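# Press the gauge pin on the magnet-marked post

## Task

Find the one post of the checking fixture that has a yellow magnet on it, and press that post's gauge pin fully home, keeping it bottomed for at least one second (it may spring back out once released). None of the other three gauge pins may be pressed, and the magnet must not be moved.

## Robot and tools

Robot: two six-joint arms (UR20-type), left_arm and right_arm, each ending in a Robotiq 2F-85 two-finger gripper with a camera on its wrist (cam_left_wrist, cam_right_wrist, 896x504 pixels each). Images are the only view of the scene, so the magnet and the four posts have to be located in them.

Frames. Scene frame: origin at table-top height halfway between the two nominal bases, +z up, +x away from the robots over the table, left_arm toward +y. Actual bases: left_arm at (+0.060, +0.928, 0) m, right_arm at (-0.064, -0.817, 0) m, both yawed very slightly. Each arm reports its hand pose, velocities and camera pose in its own base frame, not the scene frame. The gripper's fingers point along its +z axis and close along its y axis. end_effector_position is the spot between the pads when shut. Closed fingertips reach about 19 mm past it, open ones about 6 mm. A block on the wrist juts about 10 cm toward the gripper's +x. Printed positions can be a few cm off.

execute_actions(actions, cameras). actions is a list of actions. Each action is a list of up to 15 rows, one per 1/30 s step; a short action repeats its last row. Every row has 18 numbers in [-1, 1], both arms always included: left dx, dy, dz, rx, ry, rz, gripper position, force_limit, speed, then the same nine for the right arm. The six pose numbers are an offset, not a pose: measured from that arm's Hand target as it was when the action began, along the Hand target's own axes. Every row counts from that same start, not from the row before. 1.0 equals 0.6 m or 180 degrees; rx, ry, rz form one rotation vector. Six zeros re-command the current Hand target. cameras lists camera names, ["all"], or []. With an empty actions list the images come back by default.

Gripper numbers are absolute settings, not offsets. position: +1 fully open (85 mm), about -0.8 pads touching, -1 squeeze until blocked. force_limit and speed, from -1 to +1, set grip strength and closing rate (about 20 to 150 mm/s). All start at +1. To keep a gripper unchanged, resend the same three numbers; a 0 is a real command. object_status: 0 moving, 1 blocked while opening, 2 blocked while closing (holding), 3 reached the requested opening. position_measured is in counts: 3 open, 230 pads together.

move(target, speed, blend, stop_force, zero, blocking, cameras). target is one 18-number row, or up to 15 such rows run in sequence. Every row's pose part is an offset from the Hand target at the move's start, not from the previous row, in the same axes and scale as above. speed: top path speed in m/s, 0.002 to 4.2, default 0.25 (turns up to twice that in rad/s); one value or one per row. blend: corner rounding in m for lists; 0 stops at each row. stop_force: 6 to 120 N, one value for both arms; an arm halts when its wrist sensor feels that much push against its direction of travel, then eases back a little but still presses. zero (only with stop_force): true re-zeroes the sensor first; false keeps the old zero so repeated pushes add up. blocking=false returns early but cannot be combined with stop_force. Paths are straight and ignore obstacles. The result adds a move: line, e.g. done, off_target, moving, held or fault, plus limits=paced or limits=held.

wait(seconds 0 to 10): robot holds its last command; use it to keep the pin bottomed for the required second. stop(): brakes a running move. zoom_image(camera, region=[x0, y0, x1, y1]) magnifies part of the latest image of cam_left_wrist or cam_right_wrist, region at most 504 by 504 pixels. zero_wrist_force(arm) re-zeroes that arm's force sensor. read_manual(section) returns licence text only. finished_scene(scene) ends the scene irreversibly.

Result lines: end_effector_position (m), end_effector_quat_wxyz, velocities (omitted when joint velocities are within noise), Hand target (the commanded pose after clipping; next offsets count from it), Tool commands, Wrist force and Wrist torque in the gripper's own axes (a push on a surface reads as force into the arm), plus a line with the peak force since last shown, joint positions and torques, motor temperatures, and for execute_actions some per-step positions. A gripper often settles a little short of its Hand target; the next command asks for it again, and a persistent gap can be sent as an extra offset.

Motion limits: commanded orientation is clipped to within 32 degrees of the current one per step; commands lag about 0.2 s. A clearance check holds back arm motions that bring the arms too near each other; avoid any contact between the arms. Don't route a gripper close to its own arm's base.

What to avoid: the arms are stiff, so aiming even slightly beyond a firm surface can trigger a fault. An outside force near 150 N (±25) or a joint torque at its limit (wrist joints 98.4 N m) stops that arm for 10 s. To press the pin, approach slowly with stop_force, and to end a press command a target back above the contact. Don't knock the magnet, the other pins or the fixture; anything falling off the table fails the task. Long stretched-out holds heat motors: a MOTOR HOT line appears at 70 °C, and at 85 °C the arm is braked for 30 s or more.

Each tool is called in YAML: its name, and indented under it one key for each argument.

## Session

execute_actions:
  actions: []

Scene clock: 0.00 s.
left_arm: end_effector_position=(+1.6020, +0.5513, +0.3701) position_measured=3 object_status=3 end_effector_quat_wxyz=(-0.049, +0.940, +0.190, +0.279) | right_arm: end_effector_position=(+0.4481, +0.4679, +0.3319) position_measured=3 object_status=3 end_effector_quat_wxyz=(-0.272, +0.502, +0.649, +0.503)
Joint positions: left_arm=[0.193 -0.686 0.985 -2.439 -1.472 -3.319] | right_arm=[4.007 -1.969 -2.772 1.193 2.076 2.519]
Joint velocities: within noise
Joint torques (N m): no reading
Motor temperatures (°C): left_arm=[24 35 26 39 34 34] | right_arm=[28 36 36 37 34 38]
Wrist force (N): no reading
Wrist torque (N m): no reading
Wrist force, peak (N): no reading
Hand target: left_arm +1.6020, +0.5513, +0.3701; -0.049, +0.940, +0.190, +0.279 | right_arm +0.4481, +0.4679, +0.3319; -0.272, +0.502, +0.649, +0.503
Tool commands: left_gripper/position=+1.0 left_gripper/force_limit=+1.0 left_gripper/speed=+1.0 right_gripper/position=+1.0 right_gripper/force_limit=+1.0 right_gripper/speed=+1.0
camera_calibration:
cam_left_wrist: T_world_to_cam=[[0.359759, -0.933045, -0.000644322, -0.0546982], [-0.905937, -0.349141, -0.239538, 1.75183], [0.223274, 0.0867594, -0.970887, 0.0836019], [0, 0, 0, 1]] pos_world=[1.58806, 0.553346, 0.500761]
cam_right_wrist: T_world_to_cam=[[0.936397, -0.0141338, 0.350658, -0.517198], [0.256442, -0.654562, -0.711187, 0.443258], [0.239579, 0.755877, -0.609305, -0.132345], [0, 0, 0, 1]] pos_world=[0.40234, 0.382866, 0.41596]

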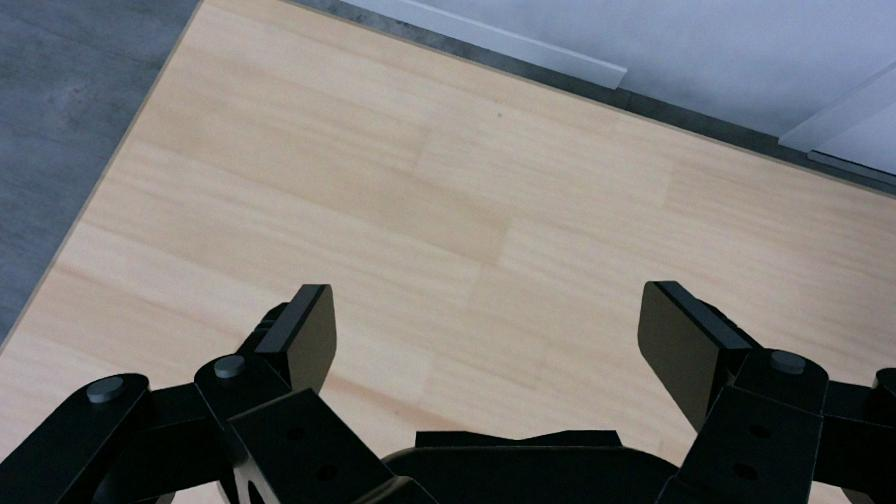

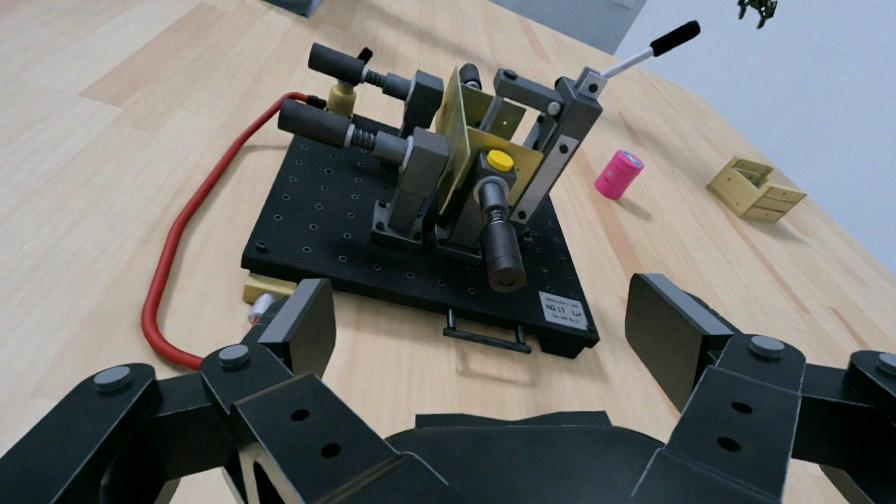

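move:
  target: [0,0,0,0,0,0,1,1,1,-0.158,0.11,0.066,0.027,0.121,0.122,-1,1,1]
  cameras: ["cam_right_wrist"]

zoom_image:
  camera: "cam_right_wrist"
  region: [300, 100, 600, 400]

Scene clock: 2.43 s.
left_arm: end_effector_position=(+1.6020, +0.5513, +0.3701) position_measured=3 object_status=3 end_effector_quat_wxyz=(-0.049, +0.940, +0.190, +0.279) | right_arm: end_effector_position=(+0.5019, +0.4667, +0.2932) position_measured=234 object_status=3 end_effector_quat_wxyz=(-0.394, +0.507, +0.578, +0.503)
Joint positions: left_arm=[0.193 -0.686 0.985 -2.439 -1.472 -3.319] | right_arm=[3.828 -2.221 -2.634 1.444 2.381 2.758]
Joint torques (N m): left_arm=[1.27 -270.45 -105.76 -11.3 0.36 -0.61] | right_arm=[23.88 144.14 -18.64 2.74 -2.02 -6.91]
Wrist force (N): left_arm=[0.5 -0.2 0.0] | right_arm=[-1.2 0.0 -0.8]
Wrist torque (N m): left_arm=[-0.03 -0.08 0.00] | right_arm=[-0.16 0.48 -0.02]
Wrist force, peak (N): left_arm=[0.6 -0.5 -0.3] | right_arm=[-11.8 6.3 1.9]
Hand target: left_arm +1.6020, +0.5513, +0.3701; -0.049, +0.940, +0.190, +0.279 | right_arm +0.5018, +0.4667, +0.2932; -0.394, +0.507, +0.578, +0.503 (not the last commanded pose)
Off the commanded pose: left_arm 0.000 m, 0 deg | right_arm 0.056 m, 15 deg.
move: held (right_arm; a check stopped the path); limits=held
pose unreachable (right arm): on one or more control steps of this call, first in action 0 (counted from 0), this arm could not follow its commanded pose, so it was not sent that pose on those steps. It may still have moved: this result reports where it is.
cause: moving toward the commanded pose would bring two parts of the arm too close to each other (its gripper and another part of the arm, with joints 4 (wrist 1) to 6 (wrist 3) between them, 16 mm apart when it was first held).
camera_calibration:
cam_right_wrist: T_world_to_cam=[[0.988353, -0.0191657, 0.15097, -0.519062], [0.12193, -0.49389, -0.860933, 0.437504], [0.091063, 0.869313, -0.4858, -0.182481], [0, 0, 0, 1]] pos_world=[0.476288, 0.364764, 0.366375]
Images, in order (width x height): cam_right_wrist 896x504.

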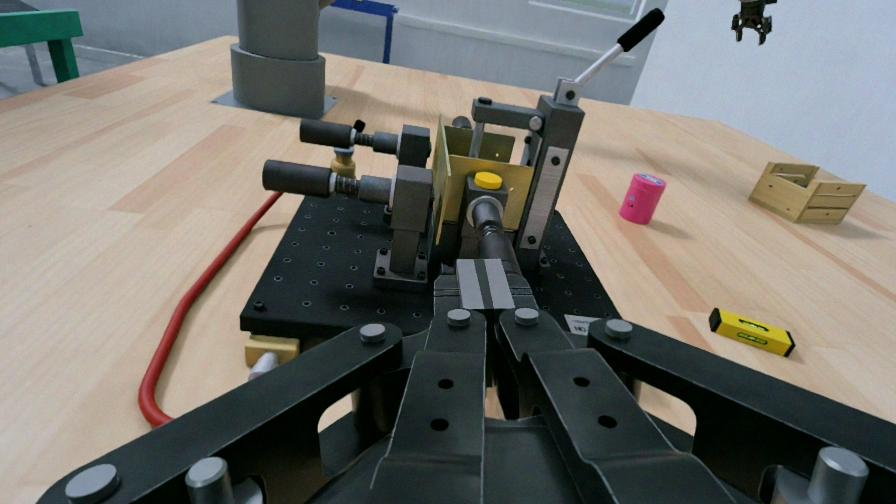

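Scaled by 1.680 from the camera's 896x504 image, which has a finer 1280x720 frame.

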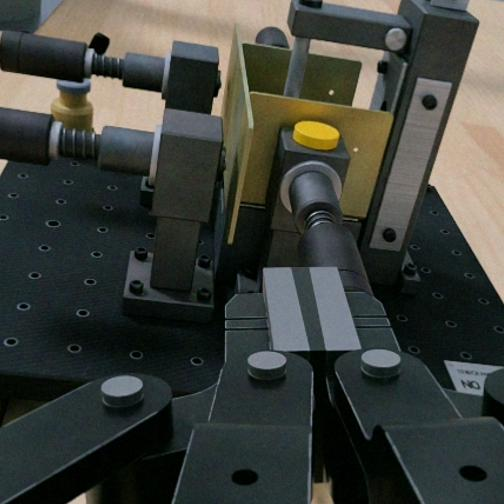

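move:
  target: [0,0,0,0,0,0,1,1,1,-0.163,0.05,0.3,0,0,0,-1,1,1]
  cameras: ["cam_right_wrist"]

zoom_image:
  camera: "cam_right_wrist"
  region: [350, 120, 650, 420]

Scene clock: 4.77 s.
left_arm: end_effector_position=(+1.6020, +0.5513, +0.3701) position_measured=3 object_status=3 end_effector_quat_wxyz=(-0.049, +0.940, +0.190, +0.279) | right_arm: end_effector_position=(+0.5582, +0.6239, +0.1712) position_measured=234 object_status=3 end_effector_quat_wxyz=(-0.394, +0.507, +0.578, +0.503)
Joint positions: left_arm=[0.193 -0.686 0.985 -2.439 -1.472 -3.319] | right_arm=[3.973 -2.431 -2.433 1.486 2.241 2.807]
Joint torques (N m): left_arm=[1.36 -271.91 -103.04 -10.94 1.27 -1.43] | right_arm=[20.59 146.85 11.74 1.49 -2.22 5.09]
Wrist force (N): left_arm=[0.6 -0.2 -0.2] | right_arm=[-0.7 -1.4 -0.5]
Wrist torque (N m): left_arm=[-0.03 -0.11 0.00] | right_arm=[-0.31 0.42 -0.40]
Wrist force, peak (N): left_arm=[0.6 -0.2 -0.2] | right_arm=[-2.6 -0.8 2.4]
Hand target: left_arm +1.6020, +0.5513, +0.3701; -0.049, +0.940, +0.190, +0.279 | right_arm +0.5583, +0.6241, +0.1711; -0.394, +0.507, +0.578, +0.503
Off the commanded pose: left_arm 0.000 m, 0 deg | right_arm 0.000 m, 0 deg.
move: done
camera_calibration:
cam_right_wrist: T_world_to_cam=[[0.988333, -0.0191861, 0.151096, -0.553298], [0.12202, -0.493978, -0.86087, 0.403363], [0.091155, 0.869262, -0.485874, -0.383574], [0, 0, 0, 1]] pos_world=[0.532589, 0.522063, 0.244475]
Images, in order (width x height): cam_right_wrist 896x504.

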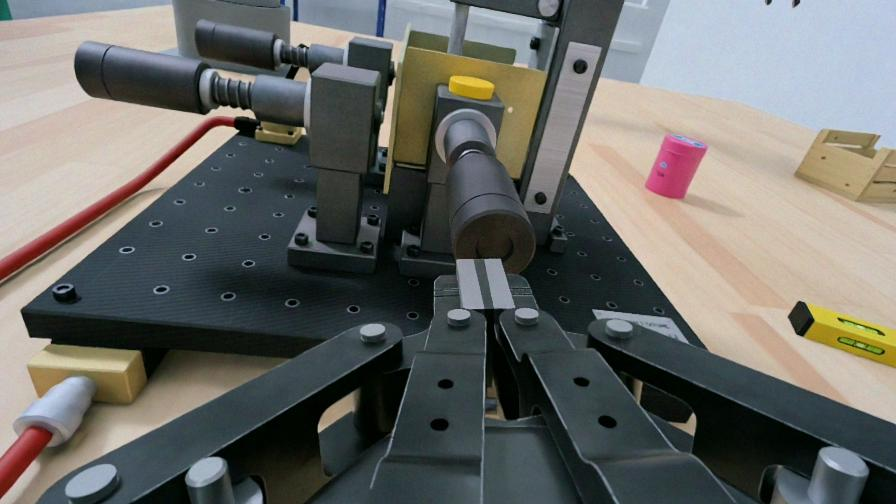

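Scaled by 1.680 from the camera's 896x504 image, which has a finer 1280x720 frame.

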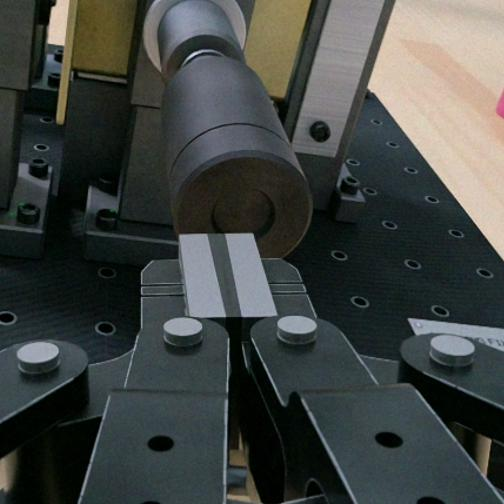

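move:
  target:
    - [0,0,0,0,0,0,1,1,1,0.0025,0.0113,0.0337,0,0,0,-1,1,1]
    - [0,0,0,0,0,0,1,1,1,0.0247,0.009,0.148,0,0,0,-1,1,1]
  speed: [0.1,0.012]
  stop_force: 50
  cameras: ["cam_right_wrist"]

Scene clock: 9.77 s.
left_arm: end_effector_position=(+1.6020, +0.5513, +0.3701) position_measured=3 object_status=3 end_effector_quat_wxyz=(-0.049, +0.940, +0.190, +0.279) | right_arm: end_effector_position=(+0.5658, +0.6810, +0.1702) position_measured=234 object_status=3 end_effector_quat_wxyz=(-0.394, +0.507, +0.578, +0.503)
Joint positions: left_arm=[0.193 -0.686 0.985 -2.439 -1.472 -3.319] | right_arm=[4.026 -2.425 -2.38 1.437 2.19 2.822]
Joint torques (N m): left_arm=[-1.66 -269.21 -104.59 -11.29 0.9 -0.13] | right_arm=[4.88 162.06 18.47 5.26 4.52 -7.09]
Wrist force (N): left_arm=[0.3 -0.2 -0.2] | right_arm=[-10.9 -9.8 -58.2]
Wrist torque (N m): left_arm=[-0.04 -0.05 0.00] | right_arm=[0.08 0.67 -0.40]
Wrist force, peak (N): left_arm=[0.6 -0.2 -0.3] | right_arm=[-18.7 -8.6 -108.5]
Hand target: left_arm +1.6020, +0.5513, +0.3701; -0.049, +0.940, +0.190, +0.279 | right_arm +0.5658, +0.6810, +0.1701; -0.394, +0.507, +0.578, +0.503 (not the last commanded pose)
Off the commanded pose: left_arm 0.000 m, 0 deg | right_arm 0.033 m, 0 deg.
move: contact (right_arm); path passed 1 of 2 targets
camera_calibration:
cam_right_wrist: T_world_to_cam=[[0.988333, -0.0191861, 0.151096, -0.559548], [0.12202, -0.493978, -0.86087, 0.429694], [0.091155, 0.869262, -0.485874, -0.434436], [0, 0, 0, 1]] pos_world=[0.540189, 0.579163, 0.243375]
Images, in order (width x height): cam_right_wrist 896x504.

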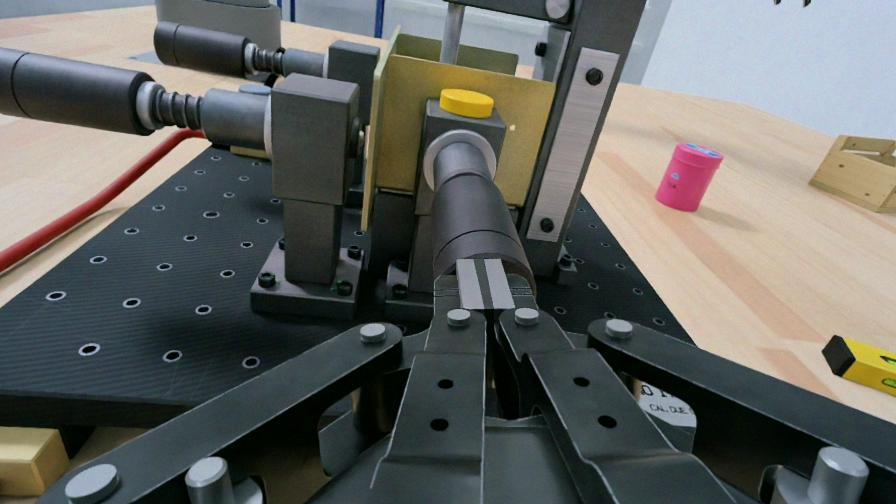

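wait:
  seconds: 1

move:
  target: [0,0,0,0,0,0,1,1,1,0,0,-0.12,0,0,0,-1,1,1]
  speed: 0.06
  cameras: ["cam_right_wrist"]

finished_scene:
  scene: 2

Scene clock: 11.03 s.
left_arm: end_effector_position=(+1.6020, +0.5513, +0.3701) position_measured=3 object_status=3 end_effector_quat_wxyz=(-0.049, +0.940, +0.190, +0.279) | right_arm: end_effector_position=(+0.5658, +0.6810, +0.1701) position_measured=234 object_status=3 end_effector_quat_wxyz=(-0.394, +0.507, +0.578, +0.503)
Joint positions: left_arm=[0.193 -0.686 0.985 -2.439 -1.472 -3.319] | right_arm=[4.026 -2.425 -2.38 1.437 2.19 2.822]
Joint torques (N m): left_arm=[0.19 -272.32 -102.39 -11.77 1.21 -1.1] | right_arm=[8.57 157.22 18.2 5.88 3.85 -6.67]
Wrist force (N): left_arm=[0.5 -0.1 0.2] | right_arm=[-9.6 -9.5 -55.0]
Wrist torque (N m): left_arm=[-0.03 -0.09 0.00] | right_arm=[0.11 0.61 -0.39]
Wrist force, peak (N): left_arm=[0.6 -0.3 -0.3] | right_arm=[-10.5 -9.4 -57.9]
Hand target: left_arm +1.6020, +0.5513, +0.3701; -0.049, +0.940, +0.190, +0.279 | right_arm +0.5658, +0.6810, +0.1701; -0.394, +0.507, +0.578, +0.503 (not the last commanded pose)
Tool commands: left_gripper/position=+1.0 left_gripper/force_limit=+1.0 left_gripper/speed=+1.0 right_gripper/position=-1.0 right_gripper/force_limit=+1.0 right_gripper/speed=+1.0
Off the commanded pose: left_arm 0.000 m, 0 deg | right_arm 0.033 m, 0 deg.
wait: 1.00 s; at rest from the start

Scene clock: 12.60 s.
left_arm: end_effector_position=(+1.6020, +0.5513, +0.3701) position_measured=3 object_status=3 end_effector_quat_wxyz=(-0.049, +0.940, +0.190, +0.279) | right_arm: end_effector_position=(+0.5619, +0.6106, +0.1833) position_measured=234 object_status=3 end_effector_quat_wxyz=(-0.394, +0.507, +0.578, +0.503)
Joint positions: left_arm=[0.193 -0.686 0.985 -2.439 -1.472 -3.319] | right_arm=[3.953 -2.411 -2.443 1.471 2.261 2.801]
Joint torques (N m): left_arm=[4.89 -268.93 -103.07 -11.18 1.52 -1.39] | right_arm=[-18.16 178.54 -24.5 13.11 7.03 -6.27]
Wrist force (N): left_arm=[0.3 0.0 0.0] | right_arm=[-0.9 -1.0 -0.7]
Wrist torque (N m): left_arm=[0.01 -0.05 0.00] | right_arm=[-0.23 0.41 -0.02]
Wrist force, peak (N): left_arm=[0.3 -0.5 -0.2] | right_arm=[-9.7 -9.3 -54.1]
Hand target: left_arm +1.6020, +0.5513, +0.3701; -0.049, +0.940, +0.190, +0.279 | right_arm +0.5619, +0.6103, +0.1833; -0.394, +0.507, +0.578, +0.503
Off the commanded pose: left_arm 0.000 m, 0 deg | right_arm 0.000 m, 0 deg.
move: done
camera_calibration:
cam_right_wrist: T_world_to_cam=[[0.988333, -0.0191861, 0.151096, -0.55904], [0.12202, -0.493978, -0.86087, 0.406708], [0.091155, 0.869262, -0.485874, -0.366384], [0, 0, 0, 1]] pos_world=[0.536289, 0.508663, 0.256575]
Images, in order (width x height): cam_right_wrist 896x504.

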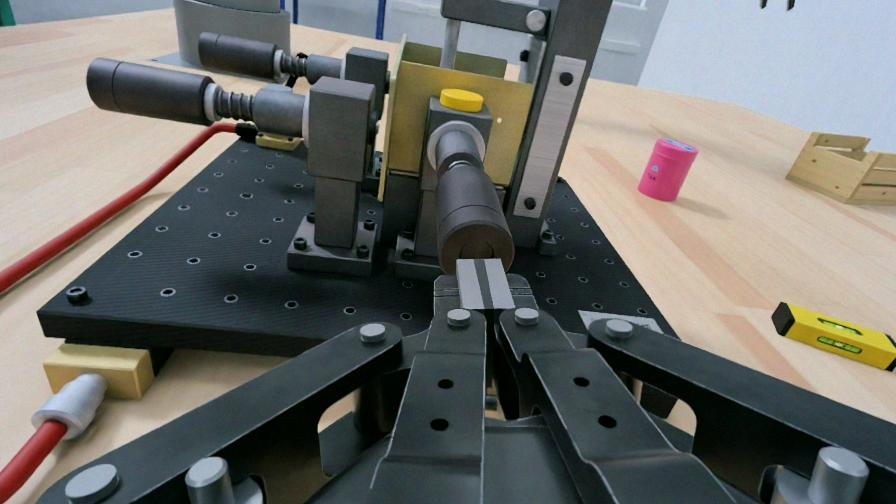

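The scene is finished: the task was done.


## Next scene

The same job, from a new start.

execute_actions:
  actions: []

Scene clock: 0.00 s.
left_arm: end_effector_position=(+0.3071, -0.4220, +0.1602) position_measured=3 object_status=3 end_effector_quat_wxyz=(+0.066, +0.956, -0.074, +0.275) | right_arm: end_effector_position=(+0.4900, -0.3027, +0.2369) position_measured=3 object_status=3 end_effector_quat_wxyz=(+0.548, -0.467, -0.511, -0.471)
Joint positions: left_arm=[-1.763 -1.739 2.857 -2.766 -1.003 1.555] | right_arm=[2.511 -2.074 -2.06 -2.212 2.389 -0.015]
Joint velocities: within noise
Joint torques (N m): no reading
Motor temperatures (°C): left_arm=[24 35 26 38 34 33] | right_arm=[28 35 35 36 33 38]
Wrist force (N): no reading
Wrist torque (N m): no reading
Wrist force, peak (N): no reading
Hand target: left_arm +0.3071, -0.4220, +0.1602; +0.066, +0.956, -0.074, +0.275 | right_arm +0.4900, -0.3027, +0.2369; +0.548, -0.467, -0.511, -0.471
Tool commands: left_gripper/position=+1.0 left_gripper/force_limit=+1.0 left_gripper/speed=+1.0 right_gripper/position=+1.0 right_gripper/force_limit=+1.0 right_gripper/speed=+1.0
camera_calibration:
cam_left_wrist: T_world_to_cam=[[-0.204299, -0.976285, 0.0716159, -0.353754], [-0.955218, 0.182823, -0.232669, 0.427195], [0.214058, -0.115943, -0.969916, 0.170568], [0, 0, 0, 1]] pos_world=[0.299281, -0.40369, 0.290166]
cam_right_wrist: T_world_to_cam=[[0.98966, 0.130322, -0.059914, -0.419077], [-0.0206188, -0.284112, -0.958569, 0.167032], [-0.141945, 0.949893, -0.278487, 0.549542], [0, 0, 0, 1]] pos_world=[0.496192, -0.419935, 0.288044]

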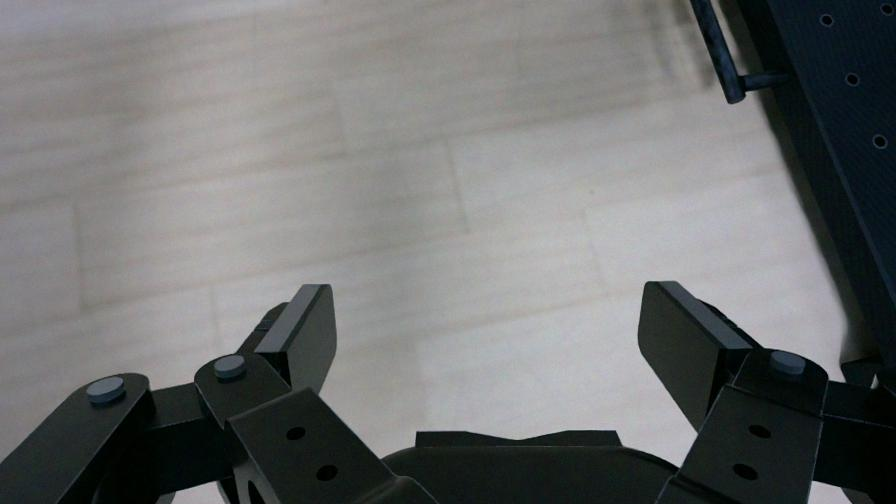

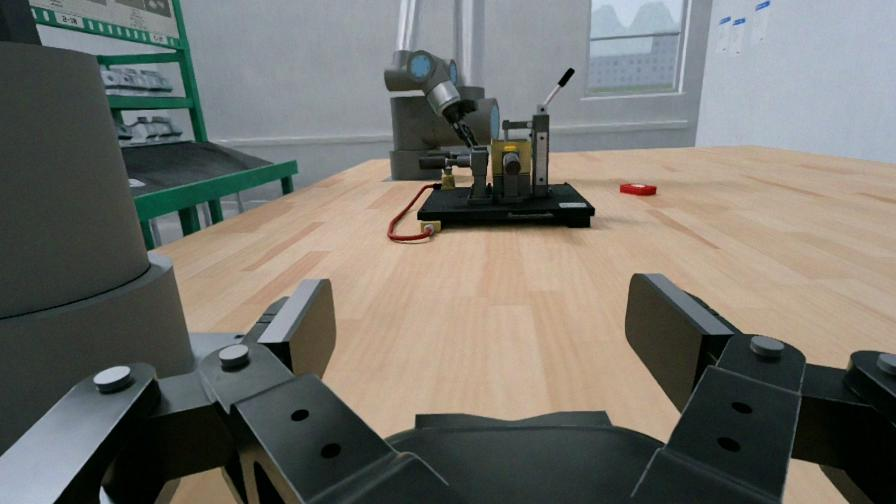

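zoom_image:
  camera: "cam_right_wrist"
  region: [410, 60, 610, 250]

Scaled by 2.520 from the camera's 896x504 image, which has a finer 1280x720 frame.

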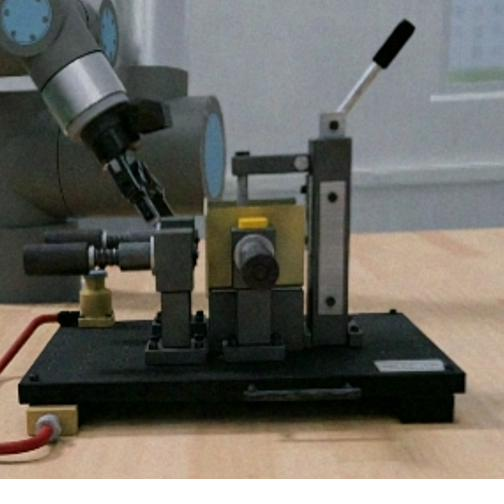

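move:
  target: [0,0,0,0,0,0,1,1,1,-0.056,0.089,0.635,0,0,0,-1,1,1]
  speed: 0.4

move:
  target: [0,0,0,0,0,0,1,1,1,-0.056,0.089,0.635,-0.039,0,0,-1,1,1]
  speed: 0.4
  cameras: ["cam_right_wrist"]

zoom_image:
  camera: "cam_right_wrist"
  region: [300, 80, 600, 380]

Scene clock: 2.87 s.
left_arm: end_effector_position=(+0.3071, -0.4220, +0.1602) position_measured=3 object_status=3 end_effector_quat_wxyz=(+0.066, +0.956, -0.074, +0.275) | right_arm: end_effector_position=(+0.4959, +0.0829, +0.2180) position_measured=234 object_status=3 end_effector_quat_wxyz=(+0.548, -0.467, -0.511, -0.471)
Joint positions: left_arm=[-1.763 -1.739 2.857 -2.766 -1.003 1.555] | right_arm=[3.05 -1.951 -2.383 -2.149 2.925 -0.165]
Joint torques (N m): left_arm=[-1.52 -14.26 -54.66 -10.12 2.84 -1.14] | right_arm=[17.02 89.24 48.79 -9.21 3.61 -7.52]
Wrist force (N): left_arm=[-0.1 0.1 -0.1] | right_arm=[0.7 -1.2 0.7]
Wrist torque (N m): left_arm=[0.01 0.02 0.00] | right_arm=[-0.07 -0.23 0.08]
Wrist force, peak (N): left_arm=[0.3 0.3 -0.4] | right_arm=[1.0 -0.9 4.5]
Hand target: left_arm +0.3071, -0.4220, +0.1602; +0.066, +0.956, -0.074, +0.275 | right_arm +0.4959, +0.0830, +0.2180; +0.548, -0.467, -0.511, -0.471
Off the commanded pose: left_arm 0.000 m, 0 deg | right_arm 0.000 m, 0 deg.
move: done

Scene clock: 4.67 s.
left_arm: end_effector_position=(+0.3071, -0.4220, +0.1602) position_measured=3 object_status=3 end_effector_quat_wxyz=(+0.066, +0.956, -0.074, +0.275) | right_arm: end_effector_position=(+0.5019, +0.4686, +0.1991) position_measured=234 object_status=3 end_effector_quat_wxyz=(+0.518, -0.499, -0.481, -0.501)
Joint positions: left_arm=[-1.763 -1.739 2.857 -2.766 -1.003 1.555] | right_arm=[3.798 -1.906 -2.551 -1.763 3.8 0.085]
Joint torques (N m): left_arm=[-1.1 -13.24 -58.76 -10.48 3.49 -0.56] | right_arm=[26.18 66.5 17.34 8.93 4.78 4.83]
Wrist force (N): left_arm=[0.3 0.3 -0.2] | right_arm=[-0.2 -1.4 1.5]
Wrist torque (N m): left_arm=[0.05 -0.04 0.00] | right_arm=[-0.18 -0.07 -0.41]
Wrist force, peak (N): left_arm=[0.2 -0.3 -0.4] | right_arm=[-0.4 -1.4 5.9]
Hand target: left_arm +0.3071, -0.4220, +0.1602; +0.066, +0.956, -0.074, +0.275 | right_arm +0.5019, +0.4687, +0.1991; +0.518, -0.499, -0.481, -0.501
Off the commanded pose: left_arm 0.000 m, 0 deg | right_arm 0.000 m, 0 deg.
move: done
camera_calibration:
cam_right_wrist: T_world_to_cam=[[0.99786, 0.00829918, -0.0648634, -0.47961], [-0.0598616, -0.283304, -0.95716, 0.369207], [-0.0263197, 0.958994, -0.282201, -0.253522], [0, 0, 0, 1]] pos_world=[0.494012, 0.351705, 0.250737]
Images, in order (width x height): cam_right_wrist 896x504.

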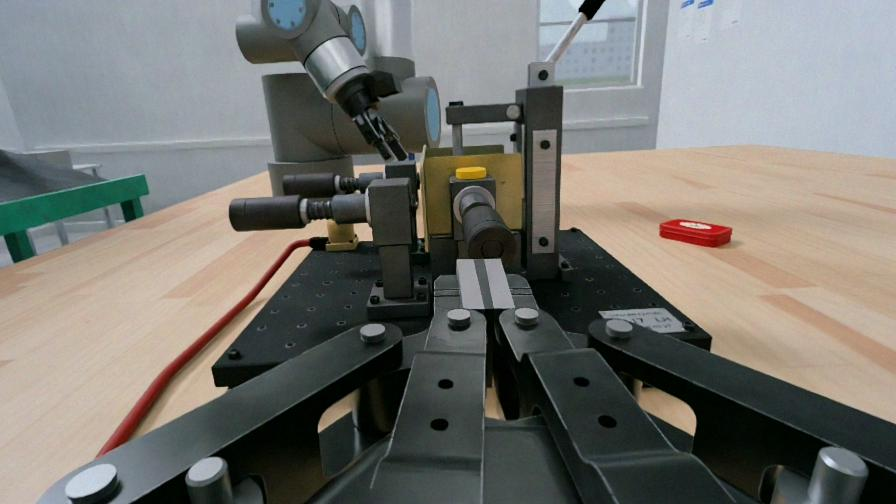

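Scaled by 1.680 from the camera's 896x504 image, which has a finer 1280x720 frame.

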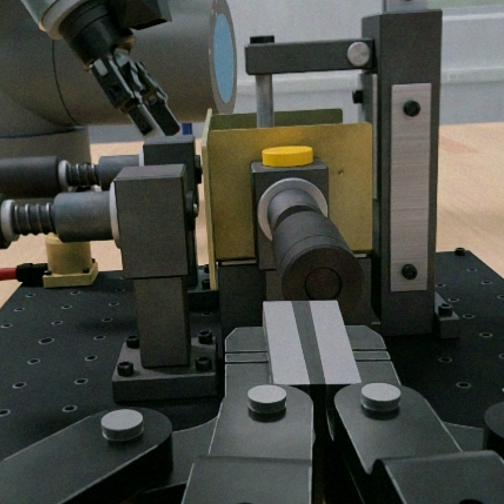

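move:
  target:
    - [0,0,0,0,0,0,1,1,1,-0.0587,0.0227,0.2005,0,0,0,-1,1,1]
    - [0,0,0,0,0,0,1,1,1,-0.0638,0.0227,0.331,0,0,0,-1,1,1]
  speed: [0.2,0.012]
  stop_force: 45
  cameras: ["cam_right_wrist"]

Scene clock: 11.97 s.
left_arm: end_effector_position=(+0.3071, -0.4220, +0.1602) position_measured=3 object_status=3 end_effector_quat_wxyz=(+0.066, +0.956, -0.074, +0.275) | right_arm: end_effector_position=(+0.5145, +0.6501, +0.1681) position_measured=234 object_status=3 end_effector_quat_wxyz=(+0.518, -0.499, -0.481, -0.501)
Joint positions: left_arm=[-1.763 -1.739 2.857 -2.766 -1.003 1.555] | right_arm=[4.03 -2.009 -2.434 -1.79 4.032 0.067]
Joint torques (N m): left_arm=[2.3 -8.71 -57.14 -9.87 3.09 -0.78] | right_arm=[-6.36 133.9 41.87 14.1 -2.49 -1.78]
Wrist force (N): left_arm=[-0.1 -0.1 0.1] | right_arm=[2.2 -4.2 -34.3]
Wrist torque (N m): left_arm=[-0.02 0.02 0.00] | right_arm=[-0.10 -0.18 0.09]
Wrist force, peak (N): left_arm=[0.5 0.1 -0.3] | right_arm=[29.6 -4.9 -94.9]
Hand target: left_arm +0.3071, -0.4220, +0.1602; +0.066, +0.956, -0.074, +0.275 | right_arm +0.5145, +0.6501, +0.1681; +0.518, -0.499, -0.481, -0.501 (not the last commanded pose)
Off the commanded pose: left_arm 0.000 m, 0 deg | right_arm 0.018 m, 0 deg.
move: contact (right_arm); path passed 1 of 2 targets
camera_calibration:
cam_right_wrist: T_world_to_cam=[[0.99786, 0.00829882, -0.0648646, -0.4957], [-0.0598628, -0.283304, -0.95716, 0.39171], [-0.0263197, 0.958994, -0.282201, -0.435996], [0, 0, 0, 1]] pos_world=[0.506612, 0.533205, 0.219737]
Images, in order (width x height): cam_right_wrist 896x504.

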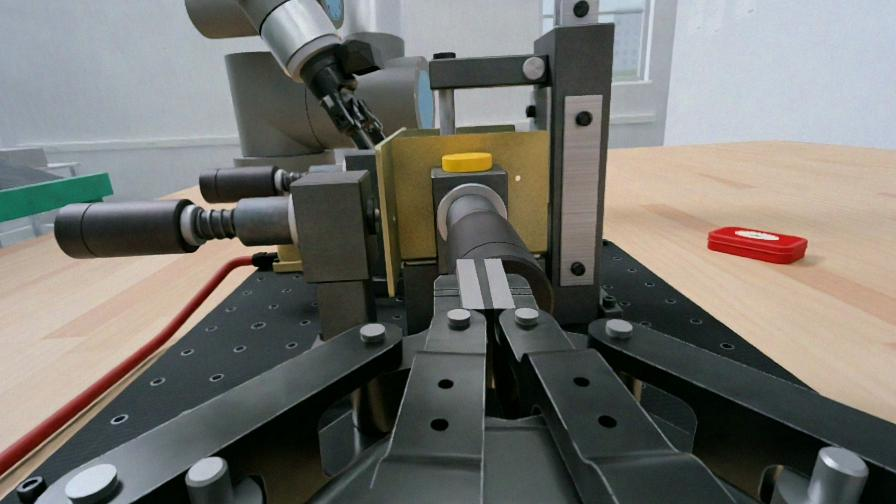

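move:
  target: [0,0,0,0,0,0,1,1,1,0,0,0.0006,0,0,0,-1,1,1]
  speed: 0.01

wait:
  seconds: 1

Scene clock: 13.03 s.
left_arm: end_effector_position=(+0.3071, -0.4220, +0.1602) position_measured=3 object_status=3 end_effector_quat_wxyz=(+0.066, +0.956, -0.074, +0.275) | right_arm: end_effector_position=(+0.5145, +0.6503, +0.1681) position_measured=234 object_status=3 end_effector_quat_wxyz=(+0.518, -0.499, -0.481, -0.501)
Joint positions: left_arm=[-1.763 -1.739 2.857 -2.766 -1.003 1.555] | right_arm=[4.03 -2.009 -2.434 -1.79 4.033 0.067]
Joint torques (N m): left_arm=[-0.8 -11.18 -55.69 -10.19 2.64 -0.32] | right_arm=[55.41 118.5 89.47 6.52 4.96 1.37]
Wrist force (N): left_arm=[-0.5 -0.1 -0.2] | right_arm=[10.4 -2.8 -64.6]
Wrist torque (N m): left_arm=[-0.02 0.09 0.00] | right_arm=[0.05 -0.26 0.10]
Wrist force, peak (N): left_arm=[0.2 -0.1 -0.5] | right_arm=[10.4 -2.8 -64.6]
Hand target: left_arm +0.3071, -0.4220, +0.1602; +0.066, +0.956, -0.074, +0.275 | right_arm +0.5145, +0.6504, +0.1681; +0.518, -0.499, -0.481, -0.501
Off the commanded pose: left_arm 0.000 m, 0 deg | right_arm 0.000 m, 0 deg.
move: done

Scene clock: 14.03 s.
left_arm: end_effector_position=(+0.3071, -0.4220, +0.1602) position_measured=3 object_status=3 end_effector_quat_wxyz=(+0.066, +0.956, -0.074, +0.275) | right_arm: end_effector_position=(+0.5145, +0.6504, +0.1681) position_measured=234 object_status=3 end_effector_quat_wxyz=(+0.518, -0.499, -0.481, -0.501)
Joint positions: left_arm=[-1.763 -1.739 2.857 -2.766 -1.003 1.555] | right_arm=[4.03 -2.01 -2.434 -1.79 4.033 0.067]
Joint torques (N m): left_arm=[-2.47 -14.58 -55.88 -9.44 3.01 -0.94] | right_arm=[70.63 96.56 103.17 9.14 5.92 2.07]
Wrist force (N): left_arm=[-0.1 0.1 -0.2] | right_arm=[14.5 -3.5 -90.3]
Wrist torque (N m): left_arm=[0.01 0.02 0.00] | right_arm=[0.11 -0.33 0.12]
Wrist force, peak (N): left_arm=[0.0 0.2 -0.5] | right_arm=[14.5 -3.5 -90.3]
Hand target: left_arm +0.3071, -0.4220, +0.1602; +0.066, +0.956, -0.074, +0.275 | right_arm +0.5145, +0.6504, +0.1681; +0.518, -0.499, -0.481, -0.501
Tool commands: left_gripper/position=+1.0 left_gripper/force_limit=+1.0 left_gripper/speed=+1.0 right_gripper/position=-1.0 right_gripper/force_limit=+1.0 right_gripper/speed=+1.0
Off the commanded pose: left_arm 0.000 m, 0 deg | right_arm 0.000 m, 0 deg.
wait: 1.00 s; at rest by 0.17 s

Firmly bottomed.

move:
  target: [0,0,0,0,0,0,1,1,1,0,0,-0.1,0,0,0,-1,1,1]
  speed: 0.06

finished_scene:
  scene: 3

Scene clock: 15.57 s.
left_arm: end_effector_position=(+0.3071, -0.4220, +0.1602) position_measured=3 object_status=3 end_effector_quat_wxyz=(+0.066, +0.956, -0.074, +0.275) | right_arm: end_effector_position=(+0.5144, +0.5906, +0.1658) position_measured=234 object_status=3 end_effector_quat_wxyz=(+0.518, -0.499, -0.481, -0.501)
Joint positions: left_arm=[-1.763 -1.739 2.857 -2.766 -1.003 1.555] | right_arm=[3.959 -1.999 -2.477 -1.754 3.962 0.071]
Joint torques (N m): left_arm=[7.05 -8.35 -54.54 -10.36 2.67 -1.62] | right_arm=[-23.63 134.37 11.19 10.71 -2.42 5.89]
Wrist force (N): left_arm=[0.1 -0.1 -0.3] | right_arm=[0.0 -1.1 0.3]
Wrist torque (N m): left_arm=[-0.01 -0.02 0.00] | right_arm=[-0.09 -0.14 -0.42]
Wrist force, peak (N): left_arm=[0.0 0.4 -0.3] | right_arm=[14.7 -3.7 -91.6]
Hand target: left_arm +0.3071, -0.4220, +0.1602; +0.066, +0.956, -0.074, +0.275 | right_arm +0.5144, +0.5905, +0.1658; +0.518, -0.499, -0.481, -0.501
Off the commanded pose: left_arm 0.000 m, 0 deg | right_arm 0.000 m, 0 deg.
move: done

The scene is finished: the task was done.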